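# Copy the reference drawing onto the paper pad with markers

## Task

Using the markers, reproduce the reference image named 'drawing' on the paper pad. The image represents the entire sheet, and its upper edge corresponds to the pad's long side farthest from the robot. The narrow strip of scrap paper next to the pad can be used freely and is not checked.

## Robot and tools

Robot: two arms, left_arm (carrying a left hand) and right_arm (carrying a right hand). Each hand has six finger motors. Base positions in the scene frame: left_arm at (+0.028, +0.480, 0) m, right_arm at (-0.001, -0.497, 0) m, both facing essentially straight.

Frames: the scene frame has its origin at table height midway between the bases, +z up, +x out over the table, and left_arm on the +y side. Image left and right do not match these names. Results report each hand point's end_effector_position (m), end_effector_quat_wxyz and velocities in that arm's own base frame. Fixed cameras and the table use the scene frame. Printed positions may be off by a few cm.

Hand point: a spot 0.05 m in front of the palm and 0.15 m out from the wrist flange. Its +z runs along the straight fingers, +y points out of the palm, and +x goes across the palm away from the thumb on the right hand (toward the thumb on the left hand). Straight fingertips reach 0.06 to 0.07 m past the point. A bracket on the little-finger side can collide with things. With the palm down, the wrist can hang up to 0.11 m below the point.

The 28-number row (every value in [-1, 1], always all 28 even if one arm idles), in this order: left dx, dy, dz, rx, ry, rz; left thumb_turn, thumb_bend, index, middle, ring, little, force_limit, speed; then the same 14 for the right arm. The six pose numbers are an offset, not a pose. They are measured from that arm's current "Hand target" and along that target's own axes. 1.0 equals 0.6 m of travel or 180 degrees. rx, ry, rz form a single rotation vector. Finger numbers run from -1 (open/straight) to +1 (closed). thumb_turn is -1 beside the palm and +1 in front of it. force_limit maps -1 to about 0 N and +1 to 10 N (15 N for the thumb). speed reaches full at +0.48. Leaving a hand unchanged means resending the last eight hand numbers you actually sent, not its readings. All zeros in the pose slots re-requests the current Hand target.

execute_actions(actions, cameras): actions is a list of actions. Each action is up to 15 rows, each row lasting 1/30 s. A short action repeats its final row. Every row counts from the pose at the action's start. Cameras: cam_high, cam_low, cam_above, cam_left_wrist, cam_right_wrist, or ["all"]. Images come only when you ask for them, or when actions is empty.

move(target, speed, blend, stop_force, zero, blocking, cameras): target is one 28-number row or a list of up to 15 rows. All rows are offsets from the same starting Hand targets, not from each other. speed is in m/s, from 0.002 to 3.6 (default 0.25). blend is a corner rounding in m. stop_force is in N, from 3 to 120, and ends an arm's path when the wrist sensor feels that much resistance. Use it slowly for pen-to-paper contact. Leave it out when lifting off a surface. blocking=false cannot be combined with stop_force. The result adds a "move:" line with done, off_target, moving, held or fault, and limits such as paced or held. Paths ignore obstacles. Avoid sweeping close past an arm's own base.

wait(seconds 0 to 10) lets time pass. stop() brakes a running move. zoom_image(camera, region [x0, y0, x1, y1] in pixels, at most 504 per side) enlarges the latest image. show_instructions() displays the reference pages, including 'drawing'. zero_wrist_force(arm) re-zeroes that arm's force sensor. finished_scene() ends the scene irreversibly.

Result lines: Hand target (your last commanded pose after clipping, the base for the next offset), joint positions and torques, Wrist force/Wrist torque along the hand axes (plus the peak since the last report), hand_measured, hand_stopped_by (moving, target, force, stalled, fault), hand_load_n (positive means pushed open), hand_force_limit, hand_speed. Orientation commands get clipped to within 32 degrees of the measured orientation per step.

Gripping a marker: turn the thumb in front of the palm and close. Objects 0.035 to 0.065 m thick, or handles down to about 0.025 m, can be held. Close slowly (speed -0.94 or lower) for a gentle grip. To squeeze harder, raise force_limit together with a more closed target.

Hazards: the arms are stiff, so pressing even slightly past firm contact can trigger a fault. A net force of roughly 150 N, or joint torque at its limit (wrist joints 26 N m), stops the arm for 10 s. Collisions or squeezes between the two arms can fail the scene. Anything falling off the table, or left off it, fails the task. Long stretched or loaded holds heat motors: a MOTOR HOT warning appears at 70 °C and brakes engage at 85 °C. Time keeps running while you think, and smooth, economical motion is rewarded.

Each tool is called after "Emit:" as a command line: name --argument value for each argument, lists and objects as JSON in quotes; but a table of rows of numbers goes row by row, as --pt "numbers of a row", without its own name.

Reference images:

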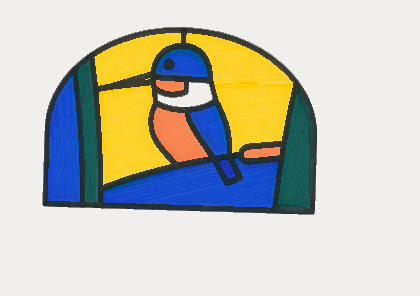

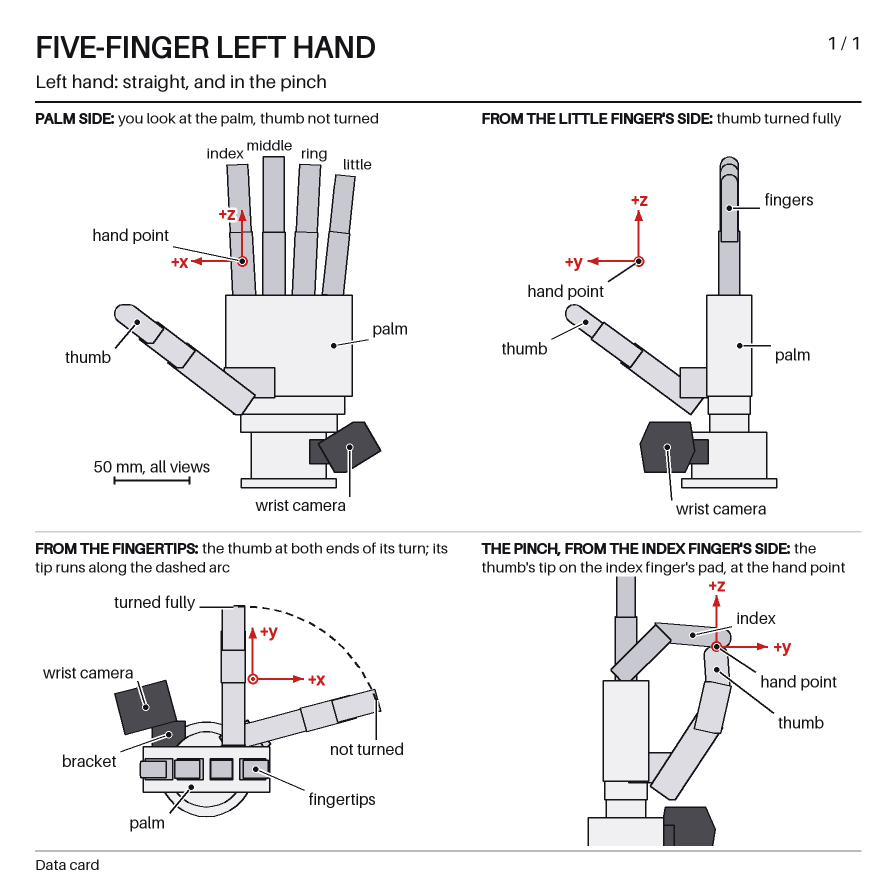

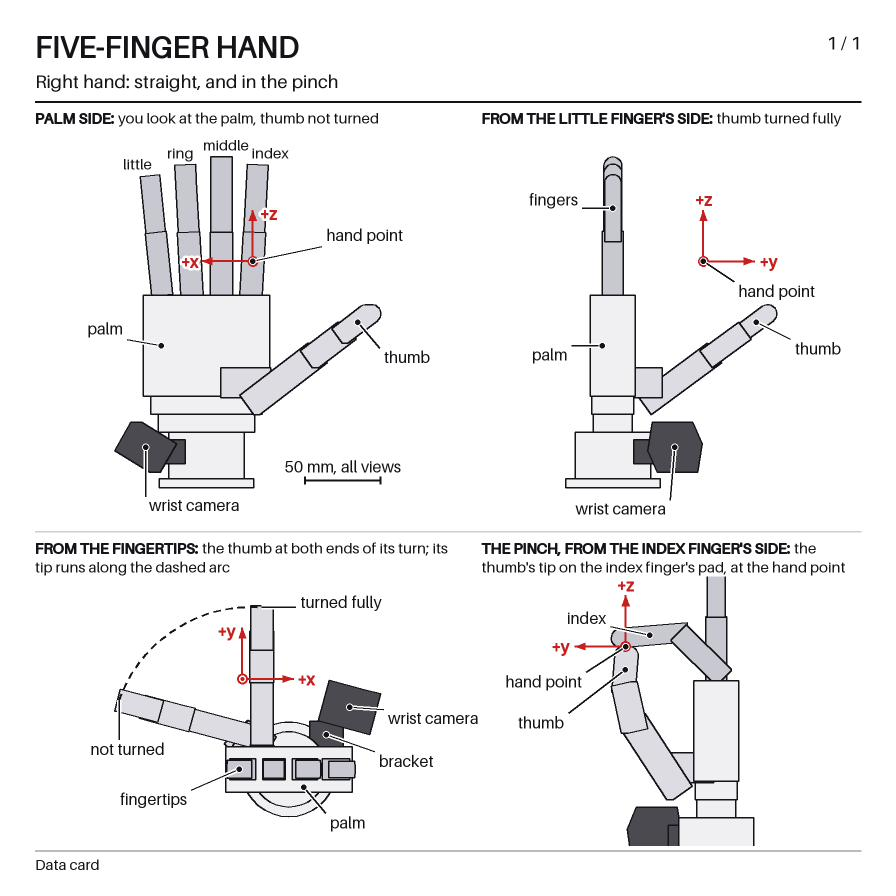

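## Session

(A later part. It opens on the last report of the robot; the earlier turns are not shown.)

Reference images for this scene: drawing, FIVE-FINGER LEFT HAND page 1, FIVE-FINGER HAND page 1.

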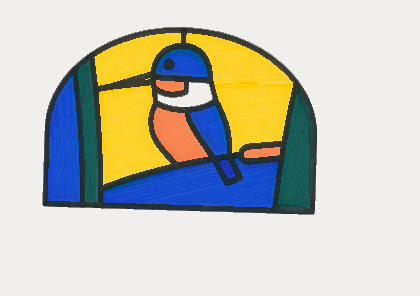

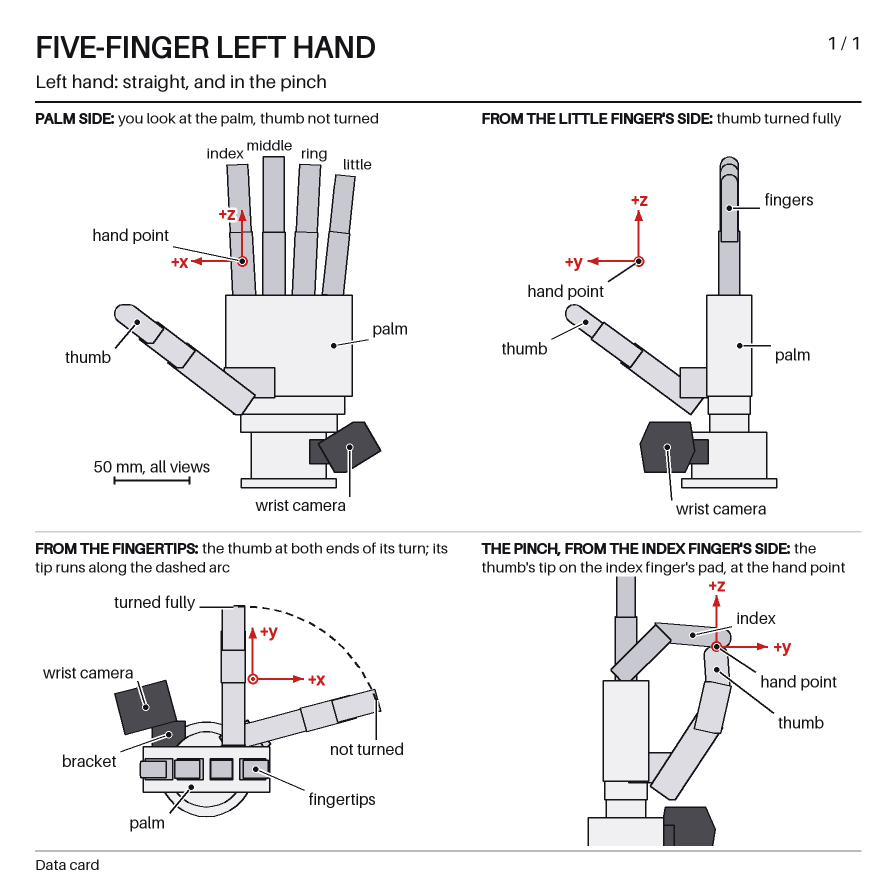

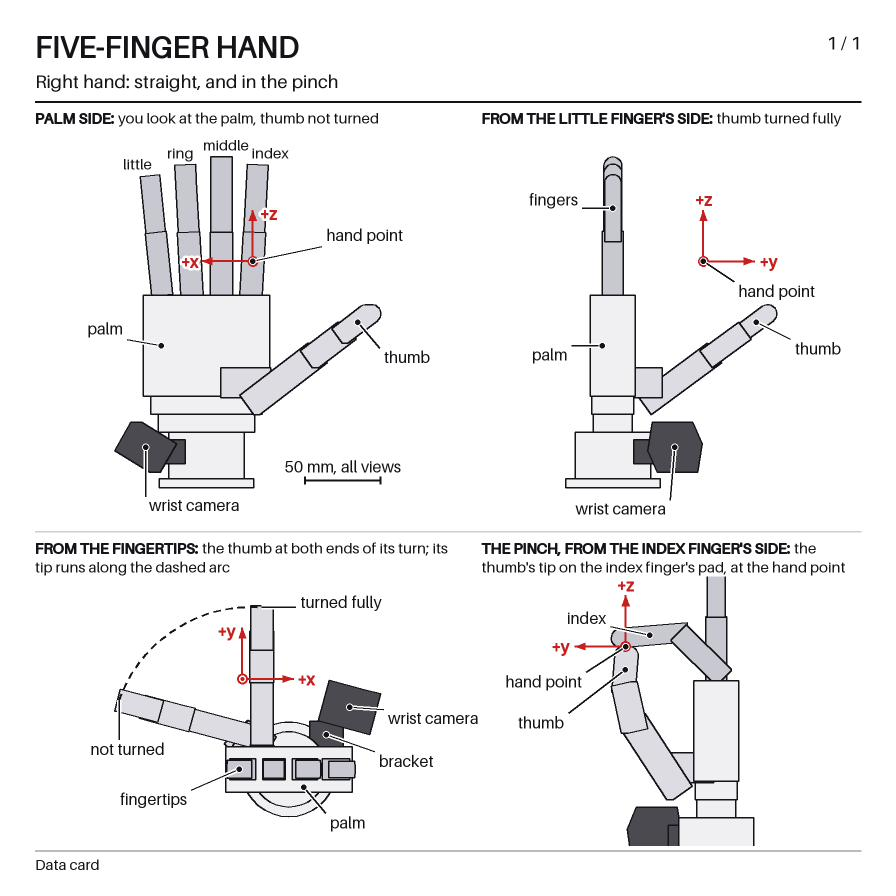

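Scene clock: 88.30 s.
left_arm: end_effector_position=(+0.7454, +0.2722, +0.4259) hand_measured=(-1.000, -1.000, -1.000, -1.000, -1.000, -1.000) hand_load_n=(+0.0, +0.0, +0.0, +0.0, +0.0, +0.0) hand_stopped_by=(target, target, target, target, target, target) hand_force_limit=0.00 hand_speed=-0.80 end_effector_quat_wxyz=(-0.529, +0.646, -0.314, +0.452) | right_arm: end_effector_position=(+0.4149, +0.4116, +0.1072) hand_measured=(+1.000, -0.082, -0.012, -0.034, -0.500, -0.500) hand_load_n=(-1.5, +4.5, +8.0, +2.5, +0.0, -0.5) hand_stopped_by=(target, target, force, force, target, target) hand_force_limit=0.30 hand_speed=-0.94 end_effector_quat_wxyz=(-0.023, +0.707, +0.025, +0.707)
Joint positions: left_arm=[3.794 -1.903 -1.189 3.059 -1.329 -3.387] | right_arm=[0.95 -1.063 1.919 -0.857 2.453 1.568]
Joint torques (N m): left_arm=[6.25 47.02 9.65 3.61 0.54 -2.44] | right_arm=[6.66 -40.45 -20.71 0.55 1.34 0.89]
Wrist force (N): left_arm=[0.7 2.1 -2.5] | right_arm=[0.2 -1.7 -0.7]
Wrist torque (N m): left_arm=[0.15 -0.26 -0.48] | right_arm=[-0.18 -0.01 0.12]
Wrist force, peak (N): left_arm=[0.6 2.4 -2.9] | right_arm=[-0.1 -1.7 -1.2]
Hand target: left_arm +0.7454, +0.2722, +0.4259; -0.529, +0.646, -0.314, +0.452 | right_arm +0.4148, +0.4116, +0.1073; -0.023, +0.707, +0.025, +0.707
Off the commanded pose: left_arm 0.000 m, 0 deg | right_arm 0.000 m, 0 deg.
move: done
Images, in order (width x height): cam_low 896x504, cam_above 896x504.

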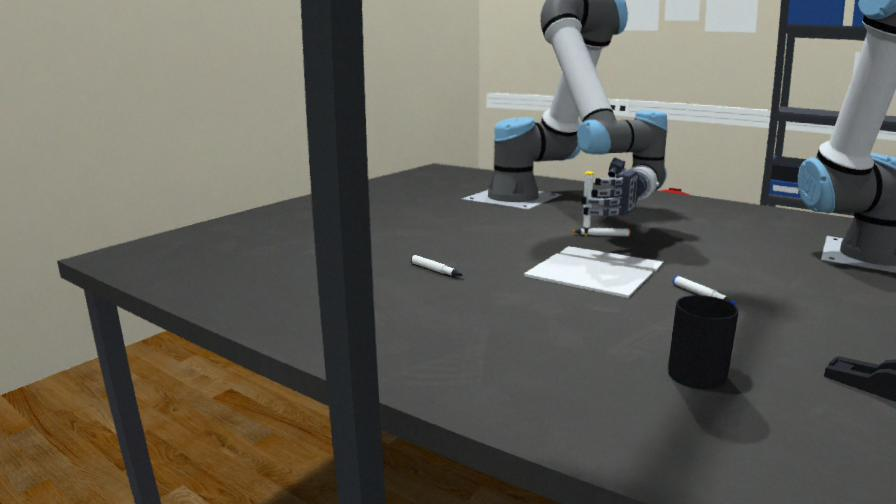

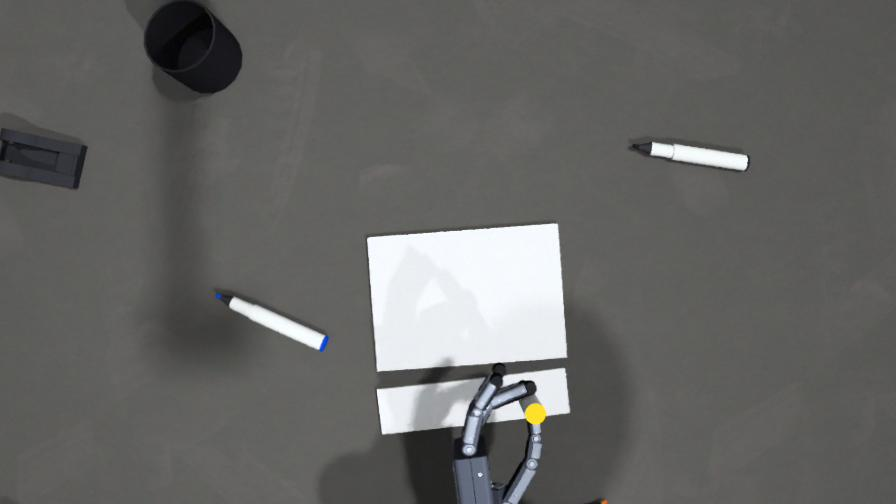

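Emit:
move --target '[0,0,0,0,0,0,-1,-1,-1,-1,-1,-1,0.0,-0.8,0.05,0.2,0,0,0,0,1,-0.08,0.36,0.35,-0.5,-0.5,0.3,-0.94]' --speed 0.25 --cameras '["cam_above", "cam_low"]'

Emit:
zoom_image --camera "cam_above" --region '[360, 340, 580, 460]'

Scene clock: 89.67 s.
left_arm: end_effector_position=(+0.7454, +0.2722, +0.4259) hand_measured=(-1.000, -1.000, -1.000, -1.000, -1.000, -1.000) hand_load_n=(+0.0, +0.0, +0.0, +0.0, +0.0, +0.0) hand_stopped_by=(target, target, target, target, target, target) hand_force_limit=0.00 hand_speed=-0.80 end_effector_quat_wxyz=(-0.529, +0.646, -0.314, +0.452) | right_arm: end_effector_position=(+0.4230, +0.2920, +0.1375) hand_measured=(+1.000, -0.082, -0.012, -0.034, -0.500, -0.500) hand_load_n=(-2.0, +4.5, +7.5, +2.5, +0.0, +0.0) hand_stopped_by=(target, target, force, force, target, target) hand_force_limit=0.30 hand_speed=-0.94 end_effector_quat_wxyz=(-0.023, +0.707, +0.025, +0.707)
Joint positions: left_arm=[3.794 -1.903 -1.189 3.059 -1.329 -3.387] | right_arm=[0.74 -1.319 2.215 -0.897 2.243 1.569]
Joint torques (N m): left_arm=[6.19 48.14 9.22 3.81 0.8 -2.36] | right_arm=[-12.55 -29.97 -3.57 -0.44 -1.5 -2.06]
Wrist force (N): left_arm=[0.5 2.1 -2.6] | right_arm=[0.2 -1.3 -1.0]
Wrist torque (N m): left_arm=[0.16 -0.24 -0.50] | right_arm=[-0.12 0.00 0.12]
Wrist force, peak (N): left_arm=[0.5 2.1 -3.1] | right_arm=[-0.3 -3.2 -0.9]
Hand target: left_arm +0.7454, +0.2722, +0.4259; -0.529, +0.646, -0.314, +0.452 | right_arm +0.4230, +0.2920, +0.1375; -0.023, +0.707, +0.025, +0.707
Off the commanded pose: left_arm 0.000 m, 0 deg | right_arm 0.000 m, 0 deg.
move: done
Images, in order (width x height): cam_low 896x504, cam_above 896x504.

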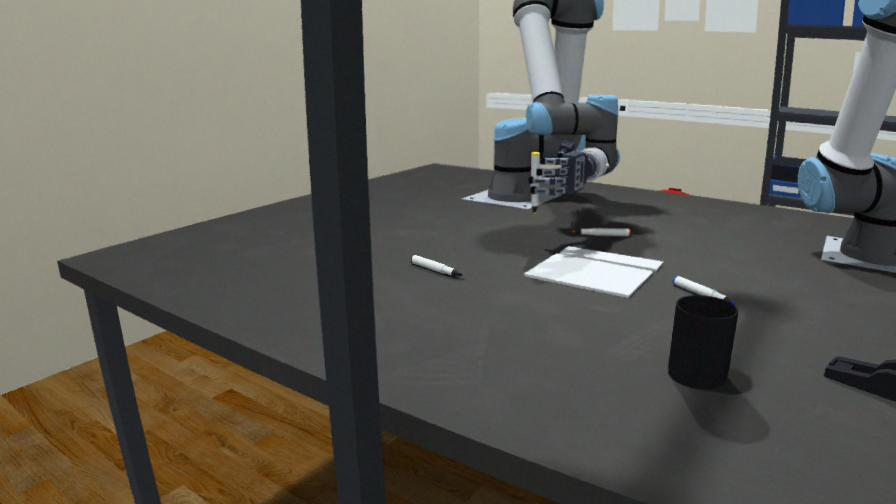

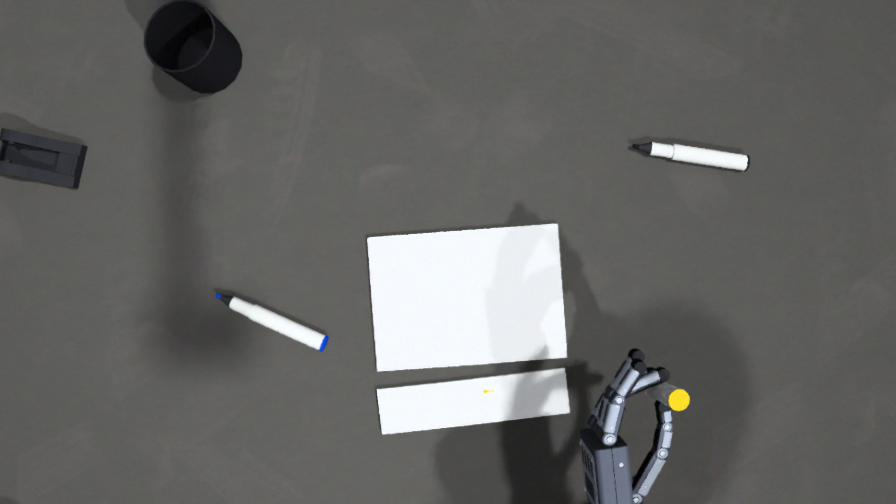

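Scaled by 2.291 from the camera's 896x504 image, which has a finer 1280x720 frame.

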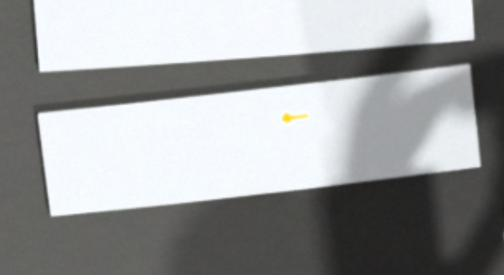

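Emit:
zoom_image --camera "cam_above" --region '[470, 376, 510, 406]'

Scaled by 12.600 from the camera's 896x504 image, which has a finer 1280x720 frame.

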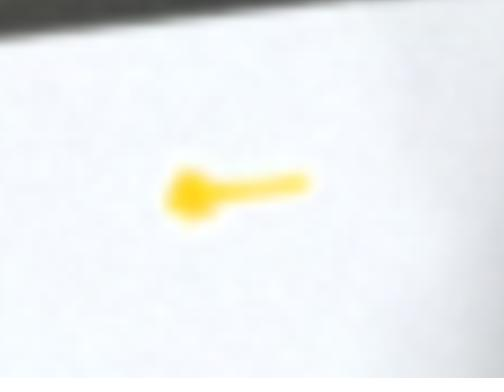

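Emit:
zoom_image --camera "cam_above" --region '[358, 226, 388, 248]'

Emit:
zoom_image --camera "cam_above" --region '[545, 212, 575, 234]'

Emit:
zoom_image --camera "cam_above" --region '[365, 360, 395, 382]'

Emit:
zoom_image --camera "cam_above" --region '[553, 346, 583, 368]'

Scaled by 16.800 from the camera's 896x504 image, which has a finer 1280x720 frame.

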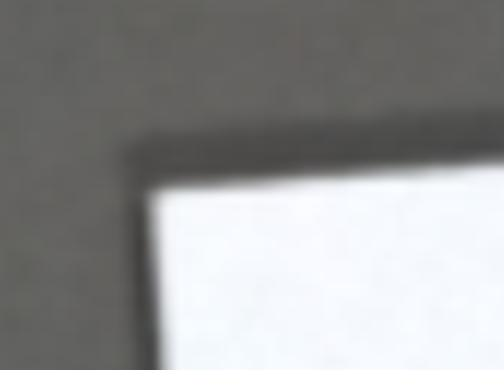

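Scaled by 16.800 from the camera's 896x504 image, which has a finer 1280x720 frame.

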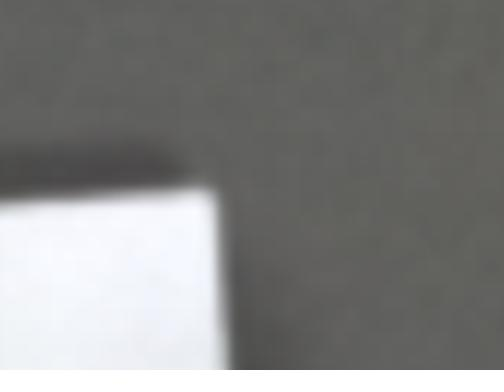

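Scaled by 16.800 from the camera's 896x504 image, which has a finer 1280x720 frame.

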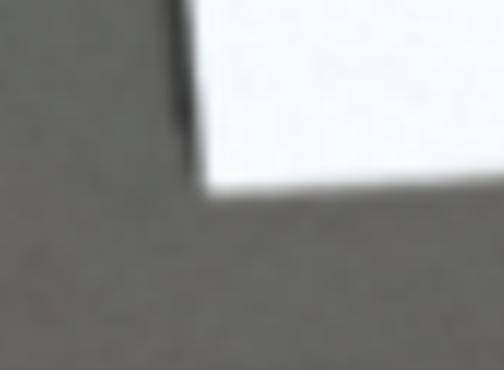

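Scaled by 16.800 from the camera's 896x504 image, which has a finer 1280x720 frame.

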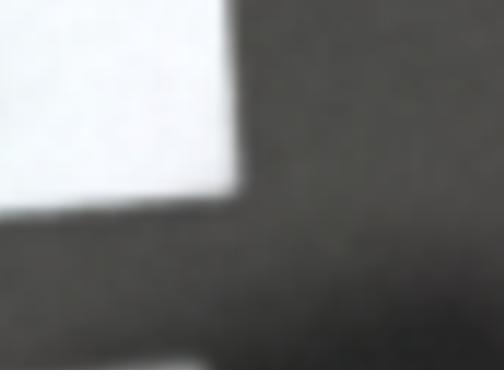

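Emit:
move --pt "0 0 0 0 0 0 -1 -1 -1 -1 -1 -1 0.0 -0.8 0 -0.4425 -0.0095 0 0 0 1 -0.08 0.36 0.35 -0.5 -0.5 0.3 -0.94" --pt "0 0 0 0 0 0 -1 -1 -1 -1 -1 -1 0.0 -0.8 -0.1133 -0.4425 -0.0095 0 0 0 1 -0.08 0.36 0.35 -0.5 -0.5 0.3 -0.94" --speed 0.2

Emit:
move --target '[0,0,0,0,0,0,-1,-1,-1,-1,-1,-1,0.0,-0.8,-0.0133,0,0,0,0,0,1,-0.08,0.36,0.35,-0.5,-0.5,0.3,-0.94]' --speed 0.004 --stop_force 3 --cameras '["cam_above", "cam_low"]'

Scene clock: 94.27 s.
left_arm: end_effector_position=(+0.7454, +0.2722, +0.4259) hand_measured=(-1.000, -1.000, -1.000, -1.000, -1.000, -1.000) hand_load_n=(+0.0, +0.0, +0.0, +0.0, +0.0, +0.0) hand_stopped_by=(target, target, target, target, target, target) hand_force_limit=0.00 hand_speed=-0.80 end_effector_quat_wxyz=(-0.529, +0.646, -0.314, +0.452) | right_arm: end_effector_position=(+0.3992, +0.5564, +0.0691) hand_measured=(+1.000, -0.082, -0.012, -0.034, -0.500, -0.500) hand_load_n=(-1.5, +4.5, +7.5, +2.5, +0.0, +0.0) hand_stopped_by=(target, target, force, force, target, target) hand_force_limit=0.30 hand_speed=-0.94 end_effector_quat_wxyz=(-0.023, +0.707, +0.025, +0.707)
Joint positions: left_arm=[3.794 -1.903 -1.189 3.059 -1.329 -3.387] | right_arm=[1.115 -0.766 1.482 -0.717 2.618 1.568]
Joint torques (N m): left_arm=[6.07 46.97 8.51 3.63 0.8 -2.3] | right_arm=[-9.37 -35.48 -5.6 -2.66 -1.62 -2.26]
Wrist force (N): left_arm=[0.5 2.0 -2.8] | right_arm=[0.0 -1.1 -0.6]
Wrist torque (N m): left_arm=[0.15 -0.24 -0.49] | right_arm=[-0.10 0.01 0.13]
Wrist force, peak (N): left_arm=[0.5 2.5 -2.9] | right_arm=[-0.1 -3.0 -0.7]
Hand target: left_arm +0.7454, +0.2722, +0.4259; -0.529, +0.646, -0.314, +0.452 | right_arm +0.3993, +0.5564, +0.0691; -0.023, +0.707, +0.025, +0.707
Off the commanded pose: left_arm 0.000 m, 0 deg | right_arm 0.000 m, 0 deg.
move: done

Scene clock: 95.87 s.
left_arm: end_effector_position=(+0.7454, +0.2722, +0.4259) hand_measured=(-1.000, -1.000, -1.000, -1.000, -1.000, -1.000) hand_load_n=(+0.0, +0.0, +0.0, +0.0, +0.0, +0.0) hand_stopped_by=(target, target, target, target, target, target) hand_force_limit=0.00 hand_speed=-0.80 end_effector_quat_wxyz=(-0.529, +0.646, -0.314, +0.452) | right_arm: end_effector_position=(+0.3993, +0.5563, +0.0670) hand_measured=(+1.000, -0.082, -0.012, -0.034, -0.500, -0.500) hand_load_n=(-2.0, +4.5, +7.5, +3.0, +0.0, +0.0) hand_stopped_by=(target, target, force, force, target, target) hand_force_limit=0.30 hand_speed=-0.94 end_effector_quat_wxyz=(-0.023, +0.707, +0.025, +0.707)
Joint positions: left_arm=[3.794 -1.903 -1.189 3.059 -1.329 -3.387] | right_arm=[1.115 -0.762 1.482 -0.721 2.618 1.568]
Joint torques (N m): left_arm=[6.2 47.09 9.28 3.57 0.82 -2.39] | right_arm=[-11.33 -48.74 -12.95 1.25 -1.31 -1.65]
Wrist force (N): left_arm=[0.8 2.3 -2.6] | right_arm=[3.5 -1.2 -0.2]
Wrist torque (N m): left_arm=[0.19 -0.28 -0.48] | right_arm=[-0.12 0.02 0.13]
Wrist force, peak (N): left_arm=[0.5 2.2 -2.9] | right_arm=[4.5 -1.4 -0.1]
Hand target: left_arm +0.7454, +0.2722, +0.4259; -0.529, +0.646, -0.314, +0.452 | right_arm +0.3993, +0.5564, +0.0670; -0.023, +0.707, +0.025, +0.707 (not the last commanded pose)
Off the commanded pose: left_arm 0.000 m, 0 deg | right_arm 0.006 m, 0 deg.
move: contact (right_arm)
Images, in order (width x height): cam_low 896x504, cam_above 896x504.

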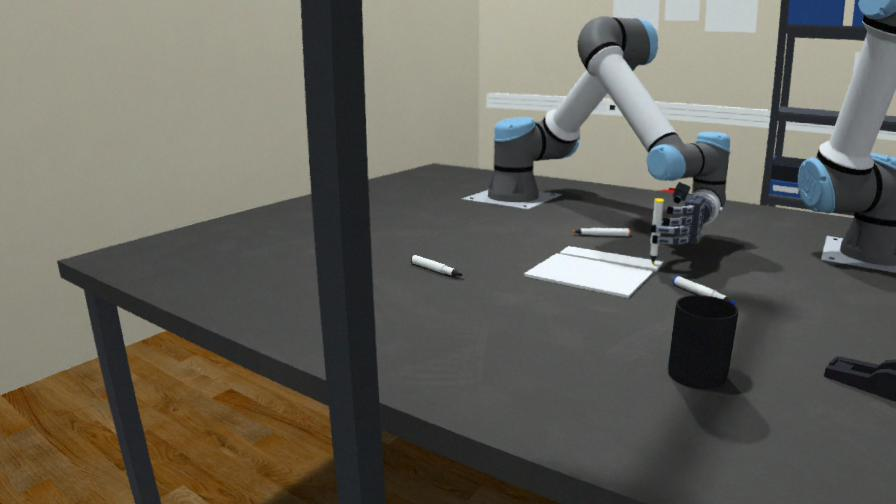

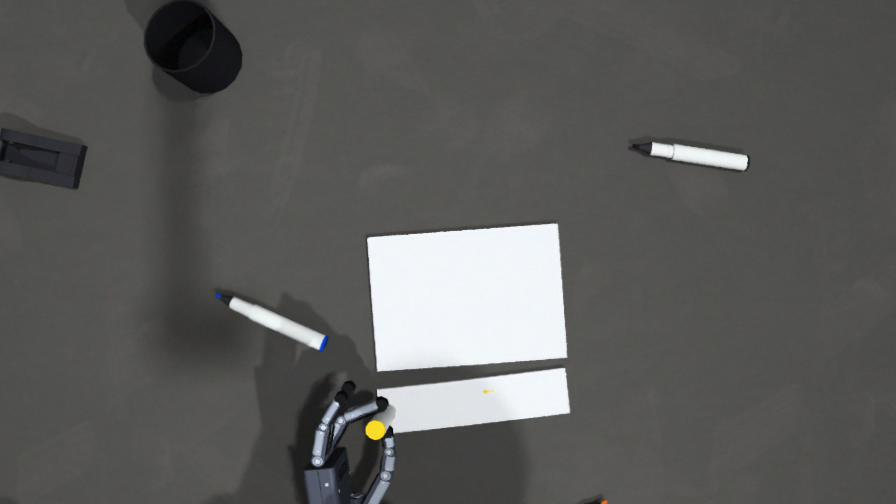

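Emit:
move --pt "0 0 0 0 0 0 -1 -1 -1 -1 -1 -1 0.0 -0.8 0.00033 0 0 0 0 0 1 -0.08 0.36 0.35 -0.5 -0.5 0.3 -0.94" --pt "0 0 0 0 0 0 -1 -1 -1 -1 -1 -1 0.0 -0.8 0.00033 0.04167 0 0 0 0 1 -0.08 0.36 0.35 -0.5 -0.5 0.3 -0.94" --pt "0 0 0 0 0 0 -1 -1 -1 -1 -1 -1 0.0 -0.8 0.00667 0.04167 0 0 0 0 1 -0.08 0.36 0.35 -0.5 -0.5 0.3 -0.94" --pt "0 0 0 0 0 0 -1 -1 -1 -1 -1 -1 0.0 -0.8 0.00667 0 -0.01333 0 0 0 1 -0.08 0.36 0.35 -0.5 -0.5 0.3 -0.94" --pt "0 0 0 0 0 0 -1 -1 -1 -1 -1 -1 0.0 -0.8 0.0005 0 -0.01333 0 0 0 1 -0.08 0.36 0.35 -0.5 -0.5 0.3 -0.94" --pt "0 0 0 0 0 0 -1 -1 -1 -1 -1 -1 0.0 -0.8 0.0005 0.04167 -0.01333 0 0 0 1 -0.08 0.36 0.35 -0.5 -0.5 0.3 -0.94" --pt "0 0 0 0 0 0 -1 -1 -1 -1 -1 -1 0.0 -0.8 0.00667 0.04167 -0.01333 0 0 0 1 -0.08 0.36 0.35 -0.5 -0.5 0.3 -0.94" --pt "0 0 0 0 0 0 -1 -1 -1 -1 -1 -1 0.0 -0.8 0.00667 0 -0.02667 0 0 0 1 -0.08 0.36 0.35 -0.5 -0.5 0.3 -0.94" --pt "0 0 0 0 0 0 -1 -1 -1 -1 -1 -1 0.0 -0.8 0.00017 0 -0.02667 0 0 0 1 -0.08 0.36 0.35 -0.5 -0.5 0.3 -0.94" --pt "0 0 0 0 0 0 -1 -1 -1 -1 -1 -1 0.0 -0.8 0.00017 0.04167 -0.02667 0 0 0 1 -0.08 0.36 0.35 -0.5 -0.5 0.3 -0.94" --pt "0 0 0 0 0 0 -1 -1 -1 -1 -1 -1 0.0 -0.8 0.0833 0.04167 -0.02667 0 0 0 1 -0.08 0.36 0.35 -0.5 -0.5 0.3 -0.94" --speed 0.04

Emit:
move --target '[0,0,0,0,0,0,-1,-1,-1,-1,-1,-1,0.0,-0.8,0.1,0.4,0,0,0,0,1,-0.08,0.36,0.35,-0.5,-0.5,0.3,-0.94]' --speed 0.25 --cameras '["cam_above"]'

Emit:
zoom_image --camera "cam_above" --region '[374, 376, 434, 436]'

Scene clock: 104.37 s.
left_arm: end_effector_position=(+0.7454, +0.2722, +0.4259) hand_measured=(-1.000, -1.000, -1.000, -1.000, -1.000, -1.000) hand_load_n=(+0.0, +0.0, +0.0, +0.0, +0.0, +0.0) hand_stopped_by=(target, target, target, target, target, target) hand_force_limit=0.00 hand_speed=-0.80 end_effector_quat_wxyz=(-0.529, +0.646, -0.314, +0.452) | right_arm: end_effector_position=(+0.3850, +0.5304, +0.1169) hand_measured=(+1.000, -0.082, -0.012, -0.034, -0.500, -0.500) hand_load_n=(-1.5, +4.0, +7.5, +2.5, +0.0, +0.0) hand_stopped_by=(target, target, force, force, target, target) hand_force_limit=0.30 hand_speed=-0.94 end_effector_quat_wxyz=(-0.023, +0.707, +0.025, +0.707)
Joint positions: left_arm=[3.794 -1.903 -1.189 3.059 -1.329 -3.387] | right_arm=[1.117 -0.891 1.568 -0.678 2.62 1.568]
Joint torques (N m): left_arm=[5.92 47.42 9.83 3.67 0.74 -2.3] | right_arm=[7.35 -48.05 -22.75 1.01 1.39 1.56]
Wrist force (N): left_arm=[0.8 2.2 -2.8] | right_arm=[-0.1 -1.4 -0.6]
Wrist torque (N m): left_arm=[0.19 -0.28 -0.48] | right_arm=[-0.15 0.01 0.11]
Wrist force, peak (N): left_arm=[0.4 2.5 -2.9] | right_arm=[3.7 -1.4 -0.4]
Hand target: left_arm +0.7454, +0.2722, +0.4259; -0.529, +0.646, -0.314, +0.452 | right_arm +0.3850, +0.5304, +0.1170; -0.023, +0.707, +0.025, +0.707
Off the commanded pose: left_arm 0.000 m, 0 deg | right_arm 0.000 m, 0 deg.
move: done

Scene clock: 106.00 s.
left_arm: end_effector_position=(+0.7454, +0.2722, +0.4259) hand_measured=(-1.000, -1.000, -1.000, -1.000, -1.000, -1.000) hand_load_n=(-0.5, +0.0, +0.0, +0.0, +0.0, +0.0) hand_stopped_by=(target, target, target, target, target, target) hand_force_limit=0.00 hand_speed=-0.80 end_effector_quat_wxyz=(-0.529, +0.646, -0.314, +0.452) | right_arm: end_effector_position=(+0.4013, +0.2911, +0.1774) hand_measured=(+1.000, -0.082, -0.012, -0.034, -0.500, -0.500) hand_load_n=(-2.0, +4.5, +7.5, +2.5, +0.0, +0.0) hand_stopped_by=(target, target, force, force, target, target) hand_force_limit=0.30 hand_speed=-0.94 end_effector_quat_wxyz=(-0.023, +0.707, +0.025, +0.707)
Joint positions: left_arm=[3.794 -1.903 -1.189 3.059 -1.329 -3.387] | right_arm=[0.782 -1.427 2.206 -0.779 2.285 1.569]
Joint torques (N m): left_arm=[6.91 47.11 8.83 3.72 0.55 -2.19] | right_arm=[-13.28 -27.51 -6.5 0.45 -1.49 -0.27]
Wrist force (N): left_arm=[0.5 2.0 -2.4] | right_arm=[-0.4 -1.3 -1.0]
Wrist torque (N m): left_arm=[0.14 -0.23 -0.50] | right_arm=[-0.13 0.08 0.11]
Wrist force, peak (N): left_arm=[0.6 2.2 -3.0] | right_arm=[-0.1 -2.7 -0.6]
Hand target: left_arm +0.7454, +0.2722, +0.4259; -0.529, +0.646, -0.314, +0.452 | right_arm +0.4013, +0.2911, +0.1774; -0.023, +0.707, +0.025, +0.707
Off the commanded pose: left_arm 0.000 m, 0 deg | right_arm 0.000 m, 0 deg.
move: done
Images, in order (width x height): cam_above 896x504.

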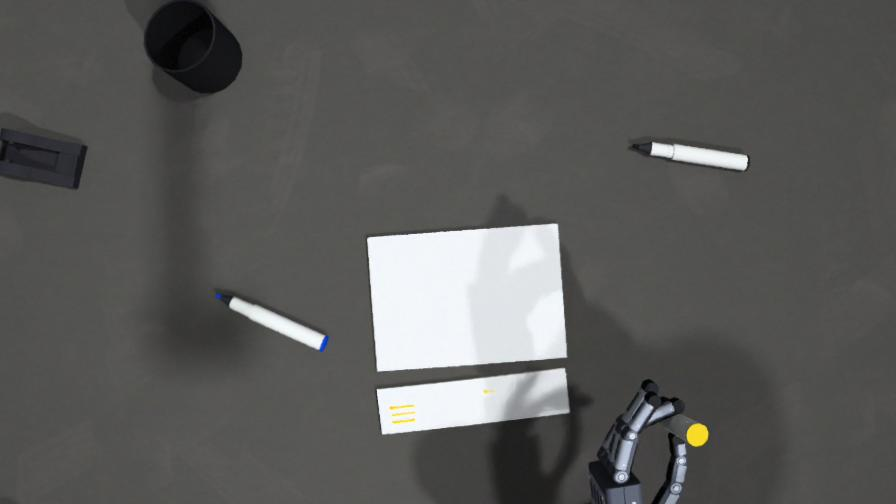

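Scaled by 8.400 from the camera's 896x504 image, which has a finer 1280x720 frame.

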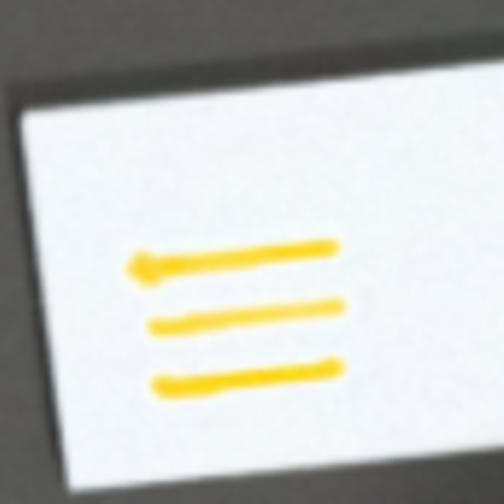

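Emit:
zoom_image --camera "cam_above" --region '[385, 400, 420, 426]'

Scaled by 14.400 from the camera's 896x504 image, which has a finer 1280x720 frame.

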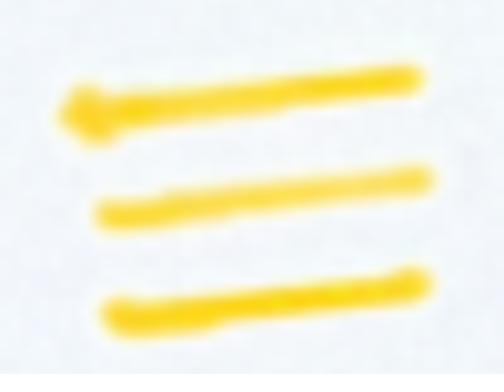

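Emit:
show_instructions

Reference images for this scene: drawing, FIVE-FINGER LEFT HAND page 1, FIVE-FINGER HAND page 1.

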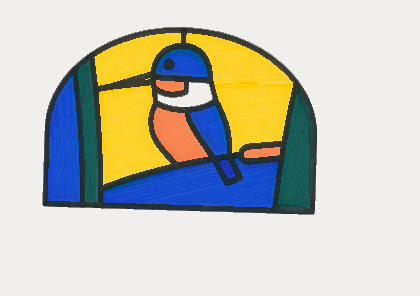

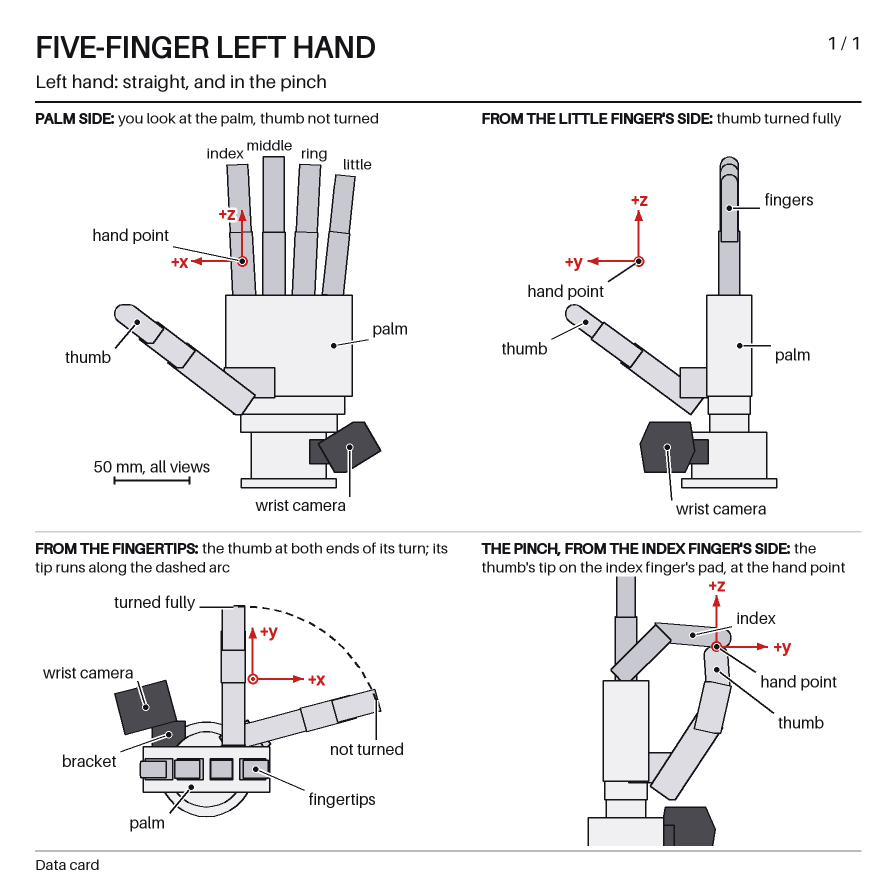

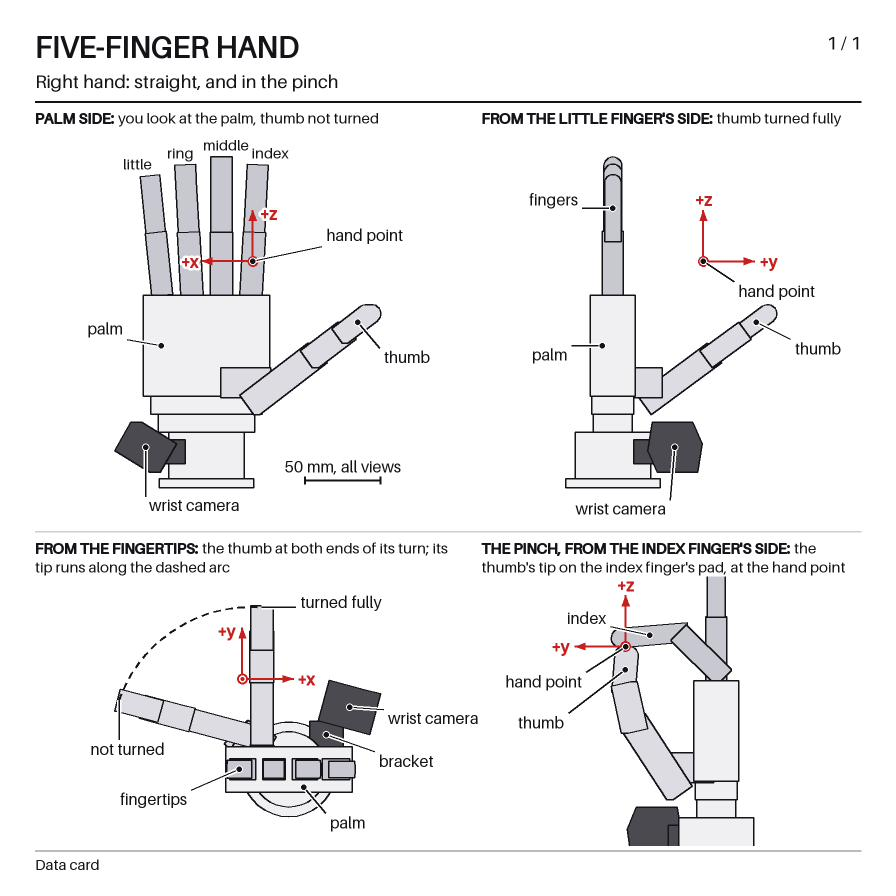

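Emit:
move --pt "0 0 0 0 0 0 -1 -1 -1 -1 -1 -1 0.0 -0.8 0 -0.2018 0.0355 -0.01382 0.00001 0.0009 1 -0.08 0.36 0.35 -0.5 -0.5 0.3 -0.94" --pt "0 0 0 0 0 0 -1 -1 -1 -1 -1 -1 0.0 -0.8 -0.175 -0.2018 0.0355 -0.01382 0.00001 0.0009 1 -0.08 0.36 0.35 -0.5 -0.5 0.3 -0.94" --speed 0.2

Emit:
move --target '[0,0,0,0,0,0,-1,-1,-1,-1,-1,-1,0.0,-0.8,-0.0166,0,0,0,0,0,1,-0.08,0.36,0.35,-0.5,-0.5,0.3,-0.94]' --speed 0.004 --stop_force 3

Scene clock: 111.93 s.
left_arm: end_effector_position=(+0.7454, +0.2722, +0.4259) hand_measured=(-1.000, -1.000, -1.000, -1.000, -1.000, -1.000) hand_load_n=(-0.5, +0.0, +0.0, +0.0, -0.5, -0.5) hand_stopped_by=(target, target, target, target, target, target) hand_force_limit=0.00 hand_speed=-0.80 end_effector_quat_wxyz=(-0.529, +0.646, -0.314, +0.452) | right_arm: end_effector_position=(+0.4143, +0.4132, +0.0723) hand_measured=(+1.000, -0.082, -0.012, -0.034, -0.500, -0.500) hand_load_n=(-2.0, +4.0, +8.0, +2.5, +0.0, +0.0) hand_stopped_by=(target, target, force, force, target, target) hand_force_limit=0.30 hand_speed=-0.94 end_effector_quat_wxyz=(-0.009, +0.707, +0.008, +0.707)
Joint positions: left_arm=[3.794 -1.903 -1.189 3.059 -1.329 -3.387] | right_arm=[0.963 -0.976 1.894 -0.919 2.509 1.571]
Joint torques (N m): left_arm=[5.98 47.61 9.25 3.75 0.93 -2] | right_arm=[-13.89 -26.7 -3.52 -2.67 -1.59 -2.3]
Wrist force (N): left_arm=[0.3 2.2 -2.7] | right_arm=[-0.1 -1.5 -0.8]
Wrist torque (N m): left_arm=[0.18 -0.20 -0.50] | right_arm=[-0.15 0.05 0.11]
Wrist force, peak (N): left_arm=[0.6 2.2 -3.0] | right_arm=[0.0 -2.7 -1.0]
Hand target: left_arm +0.7454, +0.2722, +0.4259; -0.529, +0.646, -0.314, +0.452 | right_arm +0.4143, +0.4131, +0.0722; -0.009, +0.707, +0.008, +0.707
Off the commanded pose: left_arm 0.000 m, 0 deg | right_arm 0.000 m, 0 deg.
move: done

Scene clock: 114.37 s.
left_arm: end_effector_position=(+0.7454, +0.2722, +0.4259) hand_measured=(-1.000, -1.000, -1.000, -1.000, -1.000, -1.000) hand_load_n=(-0.5, +0.0, +0.0, +0.0, -0.5, +0.0) hand_stopped_by=(target, target, target, target, target, target) hand_force_limit=0.00 hand_speed=-0.80 end_effector_quat_wxyz=(-0.529, +0.646, -0.314, +0.452) | right_arm: end_effector_position=(+0.4144, +0.4131, +0.0666) hand_measured=(+1.000, -0.082, -0.012, -0.034, -0.500, -0.500) hand_load_n=(-2.0, +4.0, +7.5, +2.5, +0.0, +0.0) hand_stopped_by=(target, target, force, force, target, target) hand_force_limit=0.30 hand_speed=-0.94 end_effector_quat_wxyz=(-0.009, +0.707, +0.008, +0.707)
Joint positions: left_arm=[3.794 -1.903 -1.189 3.059 -1.329 -3.387] | right_arm=[0.963 -0.964 1.896 -0.932 2.509 1.571]
Joint torques (N m): left_arm=[6.1 47.12 9.16 3.65 0.78 -2.14] | right_arm=[-13.7 -40.57 -8.44 1.2 -1.41 -1.68]
Wrist force (N): left_arm=[0.4 2.3 -2.7] | right_arm=[3.6 -1.4 -0.8]
Wrist torque (N m): left_arm=[0.19 -0.23 -0.50] | right_arm=[-0.11 0.03 0.14]
Wrist force, peak (N): left_arm=[0.5 2.3 -2.9] | right_arm=[4.8 -1.6 -0.2]
Hand target: left_arm +0.7454, +0.2722, +0.4259; -0.529, +0.646, -0.314, +0.452 | right_arm +0.4144, +0.4132, +0.0666; -0.009, +0.707, +0.008, +0.707 (not the last commanded pose)
Off the commanded pose: left_arm 0.000 m, 0 deg | right_arm 0.004 m, 0 deg.
move: contact (right_arm)

Emit:
move --pt "0 0 0 0 0 0 -1 -1 -1 -1 -1 -1 0.0 -0.8 0.00033 0 0 0 0 0 1 -0.08 0.36 0.35 -0.5 -0.5 0.3 -0.94" --pt "0 0 0 0 0 0 -1 -1 -1 -1 -1 -1 0.0 -0.8 0.00033 0.04167 0 0 0 0 1 -0.08 0.36 0.35 -0.5 -0.5 0.3 -0.94" --pt "0 0 0 0 0 0 -1 -1 -1 -1 -1 -1 0.0 -0.8 0.00033 0.04167 -0.003 0 0 0 1 -0.08 0.36 0.35 -0.5 -0.5 0.3 -0.94" --pt "0 0 0 0 0 0 -1 -1 -1 -1 -1 -1 0.0 -0.8 0.00033 0 -0.003 0 0 0 1 -0.08 0.36 0.35 -0.5 -0.5 0.3 -0.94" --pt "0 0 0 0 0 0 -1 -1 -1 -1 -1 -1 0.0 -0.8 0.00033 0 -0.006 0 0 0 1 -0.08 0.36 0.35 -0.5 -0.5 0.3 -0.94" --pt "0 0 0 0 0 0 -1 -1 -1 -1 -1 -1 0.0 -0.8 0.00033 0.04167 -0.006 0 0 0 1 -0.08 0.36 0.35 -0.5 -0.5 0.3 -0.94" --pt "0 0 0 0 0 0 -1 -1 -1 -1 -1 -1 0.0 -0.8 0.00033 0.04167 -0.009 0 0 0 1 -0.08 0.36 0.35 -0.5 -0.5 0.3 -0.94" --pt "0 0 0 0 0 0 -1 -1 -1 -1 -1 -1 0.0 -0.8 0.00033 0 -0.009 0 0 0 1 -0.08 0.36 0.35 -0.5 -0.5 0.3 -0.94" --pt "0 0 0 0 0 0 -1 -1 -1 -1 -1 -1 0.0 -0.8 0.00033 0 -0.012 0 0 0 1 -0.08 0.36 0.35 -0.5 -0.5 0.3 -0.94" --pt "0 0 0 0 0 0 -1 -1 -1 -1 -1 -1 0.0 -0.8 0.00033 0.04167 -0.012 0 0 0 1 -0.08 0.36 0.35 -0.5 -0.5 0.3 -0.94" --pt "0 0 0 0 0 0 -1 -1 -1 -1 -1 -1 0.0 -0.8 0.05 0.04167 -0.012 0 0 0 1 -0.08 0.36 0.35 -0.5 -0.5 0.3 -0.94" --speed 0.05 --blend 0.0005

Emit:
move --target '[0,0,0,0,0,0,-1,-1,-1,-1,-1,-1,0.0,-0.8,0.1,0.28,0,0,0,0,1,-0.08,0.36,0.35,-0.5,-0.5,0.3,-0.94]' --speed 0.25 --cameras '["cam_above"]'

Emit:
zoom_image --camera "cam_above" --region '[500, 366, 560, 416]'

Scene clock: 118.90 s.
left_arm: end_effector_position=(+0.7454, +0.2722, +0.4259) hand_measured=(-1.000, -1.000, -1.000, -1.000, -1.000, -1.000) hand_load_n=(+0.0, +0.0, +0.5, +0.0, +0.0, +0.0) hand_stopped_by=(target, target, target, target, target, target) hand_force_limit=0.00 hand_speed=-0.80 end_effector_quat_wxyz=(-0.529, +0.646, -0.314, +0.452) | right_arm: end_effector_position=(+0.4078, +0.3880, +0.0965) hand_measured=(+1.000, -0.082, -0.012, -0.034, -0.500, -0.500) hand_load_n=(-1.5, +4.5, +7.5, +2.5, +0.0, +0.0) hand_stopped_by=(target, target, force, force, target, target) hand_force_limit=0.30 hand_speed=-0.94 end_effector_quat_wxyz=(-0.009, +0.707, +0.008, +0.707)
Joint positions: left_arm=[3.794 -1.903 -1.189 3.059 -1.329 -3.387] | right_arm=[0.943 -1.066 1.966 -0.902 2.489 1.571]
Joint torques (N m): left_arm=[6.24 46.82 9.21 3.8 0.69 -1.85] | right_arm=[-13.15 -39 -20.42 0.8 -1.14 1.9]
Wrist force (N): left_arm=[0.5 2.2 -2.7] | right_arm=[0.5 -1.5 -0.7]
Wrist torque (N m): left_arm=[0.19 -0.24 -0.50] | right_arm=[-0.16 -0.06 0.14]
Wrist force, peak (N): left_arm=[0.6 2.3 -2.9] | right_arm=[3.7 -1.6 -0.6]
Hand target: left_arm +0.7454, +0.2722, +0.4259; -0.529, +0.646, -0.314, +0.452 | right_arm +0.4078, +0.3880, +0.0966; -0.009, +0.707, +0.008, +0.707
Off the commanded pose: left_arm 0.000 m, 0 deg | right_arm 0.000 m, 0 deg.
move: done; blend cut to 0.0001 m at target 1

Scene clock: 120.30 s.
left_arm: end_effector_position=(+0.7454, +0.2722, +0.4259) hand_measured=(-1.000, -1.000, -1.000, -1.000, -1.000, -1.000) hand_load_n=(+0.0, +0.0, +0.0, +0.0, +0.0, +0.0) hand_stopped_by=(target, target, target, target, target, target) hand_force_limit=0.00 hand_speed=-0.80 end_effector_quat_wxyz=(-0.529, +0.646, -0.314, +0.452) | right_arm: end_effector_position=(+0.4119, +0.2200, +0.1564) hand_measured=(+1.000, -0.082, -0.012, -0.034, -0.500, -0.500) hand_load_n=(-1.5, +4.0, +7.5, +2.5, +0.0, +0.0) hand_stopped_by=(target, target, force, force, target, target) hand_force_limit=0.30 hand_speed=-0.94 end_effector_quat_wxyz=(-0.009, +0.707, +0.008, +0.707)
Joint positions: left_arm=[3.794 -1.903 -1.189 3.059 -1.329 -3.387] | right_arm=[0.608 -1.49 2.358 -0.868 2.154 1.572]
Joint torques (N m): left_arm=[6.49 47.04 10.09 3.67 0.76 -2.1] | right_arm=[-13.3 -23.99 -4.81 0.35 -1.67 2.05]
Wrist force (N): left_arm=[0.2 2.1 -2.5] | right_arm=[-0.2 -1.3 -0.8]
Wrist torque (N m): left_arm=[0.15 -0.19 -0.51] | right_arm=[-0.11 0.04 0.00]
Wrist force, peak (N): left_arm=[0.5 2.3 -2.8] | right_arm=[-0.4 -3.1 -0.9]
Hand target: left_arm +0.7454, +0.2722, +0.4259; -0.529, +0.646, -0.314, +0.452 | right_arm +0.4119, +0.2199, +0.1564; -0.009, +0.707, +0.008, +0.707
Off the commanded pose: left_arm 0.000 m, 0 deg | right_arm 0.000 m, 0 deg.
move: done
Images, in order (width x height): cam_above 896x504.

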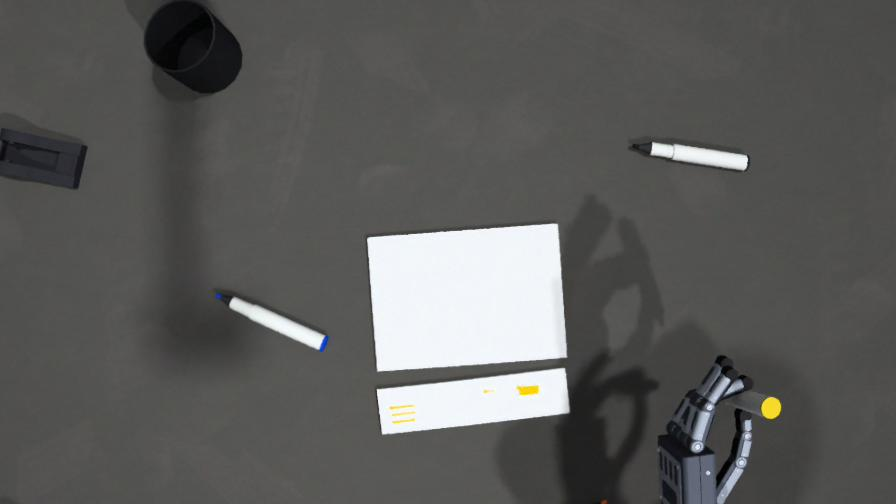

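Scaled by 8.400 from the camera's 896x504 image, which has a finer 1280x720 frame.

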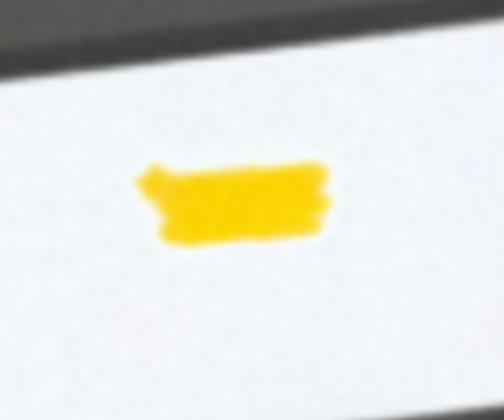

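Emit:
move --pt "0 0 0 0 0 0 -1 -1 -1 -1 -1 -1 0.0 -0.8 0 -0.4833 0.012 0 0 0 1 -0.08 0.36 0.35 -0.5 -0.5 0.3 -0.94" --pt "0 0 0 0 0 0 -1 -1 -1 -1 -1 -1 0.0 -0.8 -0.1403 -0.4833 0.012 0 0 0 1 -0.08 0.36 0.35 -0.5 -0.5 0.3 -0.94" --speed 0.25

Emit:
zero_wrist_force --arm "right_arm"

Scene clock: 124.63 s.
left_arm: end_effector_position=(+0.7454, +0.2722, +0.4259) hand_measured=(-1.000, -1.000, -1.000, -1.000, -1.000, -1.000) hand_load_n=(+0.0, +0.0, +0.0, -0.5, +0.0, +0.0) hand_stopped_by=(target, target, target, target, target, target) hand_force_limit=0.00 hand_speed=-0.80 end_effector_quat_wxyz=(-0.529, +0.646, -0.314, +0.452) | right_arm: end_effector_position=(+0.4119, +0.5101, +0.0726) hand_measured=(+1.000, -0.082, -0.012, -0.034, -0.500, -0.500) hand_load_n=(-1.5, +4.0, +7.5, +2.5, +0.0, +0.0) hand_stopped_by=(target, target, force, force, target, target) hand_force_limit=0.30 hand_speed=-0.94 end_effector_quat_wxyz=(-0.009, +0.707, +0.008, +0.707)
Joint positions: left_arm=[3.794 -1.903 -1.189 3.059 -1.329 -3.387] | right_arm=[1.065 -0.826 1.591 -0.766 2.611 1.571]
Joint torques (N m): left_arm=[5.8 46.43 9.93 3.8 0.63 -2.02] | right_arm=[-7.39 -33.4 -5.29 -2.8 -1.47 -2.25]
Wrist force (N): left_arm=[0.5 2.1 -2.5] | right_arm=[-0.2 -1.5 -0.5]
Wrist torque (N m): left_arm=[0.15 -0.24 -0.49] | right_arm=[-0.18 0.03 0.11]
Wrist force, peak (N): left_arm=[0.8 2.3 -2.9] | right_arm=[0.2 -3.1 -0.8]
Hand target: left_arm +0.7454, +0.2722, +0.4259; -0.529, +0.646, -0.314, +0.452 | right_arm +0.4120, +0.5101, +0.0725; -0.009, +0.707, +0.008, +0.707
Off the commanded pose: left_arm 0.000 m, 0 deg | right_arm 0.000 m, 0 deg.
move: done

Wrist force sensor zeroed.

Emit:
move --target '[0,0,0,0,0,0,-1,-1,-1,-1,-1,-1,0.0,-0.8,-0.00875,0,0,0,0,0,1,-0.08,0.36,0.35,-0.5,-0.5,0.3,-0.94]' --speed 0.03

Scene clock: 125.47 s.
left_arm: end_effector_position=(+0.7454, +0.2722, +0.4259) hand_measured=(-1.000, -1.000, -1.000, -1.000, -1.000, -1.000) hand_load_n=(-0.5, +0.0, -0.5, +0.0, +0.0, +0.0) hand_stopped_by=(target, target, target, target, target, target) hand_force_limit=0.00 hand_speed=-0.80 end_effector_quat_wxyz=(-0.529, +0.646, -0.314, +0.452) | right_arm: end_effector_position=(+0.4120, +0.5101, +0.0674) hand_measured=(+1.000, -0.082, -0.012, -0.034, -0.500, -0.500) hand_load_n=(-1.5, +4.0, +7.5, +2.5, +0.0, +0.0) hand_stopped_by=(target, target, force, force, target, target) hand_force_limit=0.30 hand_speed=-0.94 end_effector_quat_wxyz=(-0.009, +0.707, +0.008, +0.707)
Joint positions: left_arm=[3.794 -1.903 -1.189 3.059 -1.329 -3.387] | right_arm=[1.065 -0.817 1.592 -0.776 2.611 1.571]
Joint torques (N m): left_arm=[5.53 46.4 10.99 3.41 0.67 -2.24] | right_arm=[-12.55 -33.23 -5.37 -2.99 -1.49 -1.18]
Wrist force (N, zeroed by zero_wrist_force on right_arm): left_arm=[0.5 2.3 -2.5] | right_arm=[-0.1 0.1 -0.4]
Wrist torque (N m, zeroed by zero_wrist_force on right_arm): left_arm=[0.19 -0.23 -0.50] | right_arm=[0.04 0.03 0.00]
Wrist force, peak (N, zeroed by zero_wrist_force on right_arm): left_arm=[0.5 2.3 -2.9] | right_arm=[0.6 0.2 -0.5]
Hand target: left_arm +0.7454, +0.2722, +0.4259; -0.529, +0.646, -0.314, +0.452 | right_arm +0.4120, +0.5101, +0.0673; -0.009, +0.707, +0.008, +0.707
Off the commanded pose: left_arm 0.000 m, 0 deg | right_arm 0.000 m, 0 deg.
move: done

Emit:
move --target '[0,0,0,0,0,0,-1,-1,-1,-1,-1,-1,0.0,-0.8,-0.00033,0,0,0,0,0,1,-0.08,0.36,0.35,-0.5,-0.5,0.3,-0.94]' --speed 0.01

Scene clock: 126.30 s.
left_arm: end_effector_position=(+0.7454, +0.2722, +0.4259) hand_measured=(-1.000, -1.000, -1.000, -1.000, -1.000, -1.000) hand_load_n=(+0.0, +0.0, +0.0, +0.0, +0.0, +0.0) hand_stopped_by=(target, target, target, target, target, target) hand_force_limit=0.00 hand_speed=-0.80 end_effector_quat_wxyz=(-0.529, +0.646, -0.314, +0.452) | right_arm: end_effector_position=(+0.4120, +0.5101, +0.0671) hand_measured=(+1.000, -0.082, -0.012, -0.034, -0.500, -0.500) hand_load_n=(-2.0, +4.0, +7.5, +2.5, +0.0, +0.0) hand_stopped_by=(target, target, force, force, target, target) hand_force_limit=0.30 hand_speed=-0.94 end_effector_quat_wxyz=(-0.009, +0.707, +0.008, +0.707)
Joint positions: left_arm=[3.794 -1.903 -1.189 3.059 -1.329 -3.387] | right_arm=[1.065 -0.817 1.592 -0.777 2.611 1.571]
Joint torques (N m): left_arm=[6.85 46.44 8.91 3.74 0.63 -2.01] | right_arm=[-11.6 -33.15 -4.83 -2.75 -1.43 -2.31]
Wrist force (N, zeroed by zero_wrist_force on right_arm): left_arm=[0.4 2.2 -2.6] | right_arm=[1.0 0.3 -0.2]
Wrist torque (N m, zeroed by zero_wrist_force on right_arm): left_arm=[0.17 -0.22 -0.51] | right_arm=[0.06 -0.02 0.02]
Wrist force, peak (N, zeroed by zero_wrist_force on right_arm): left_arm=[0.6 2.2 -3.0] | right_arm=[1.0 -0.1 -0.4]
Hand target: left_arm +0.7454, +0.2722, +0.4259; -0.529, +0.646, -0.314, +0.452 | right_arm +0.4120, +0.5101, +0.0671; -0.009, +0.707, +0.008, +0.707
Off the commanded pose: left_arm 0.000 m, 0 deg | right_arm 0.000 m, 0 deg.
move: done


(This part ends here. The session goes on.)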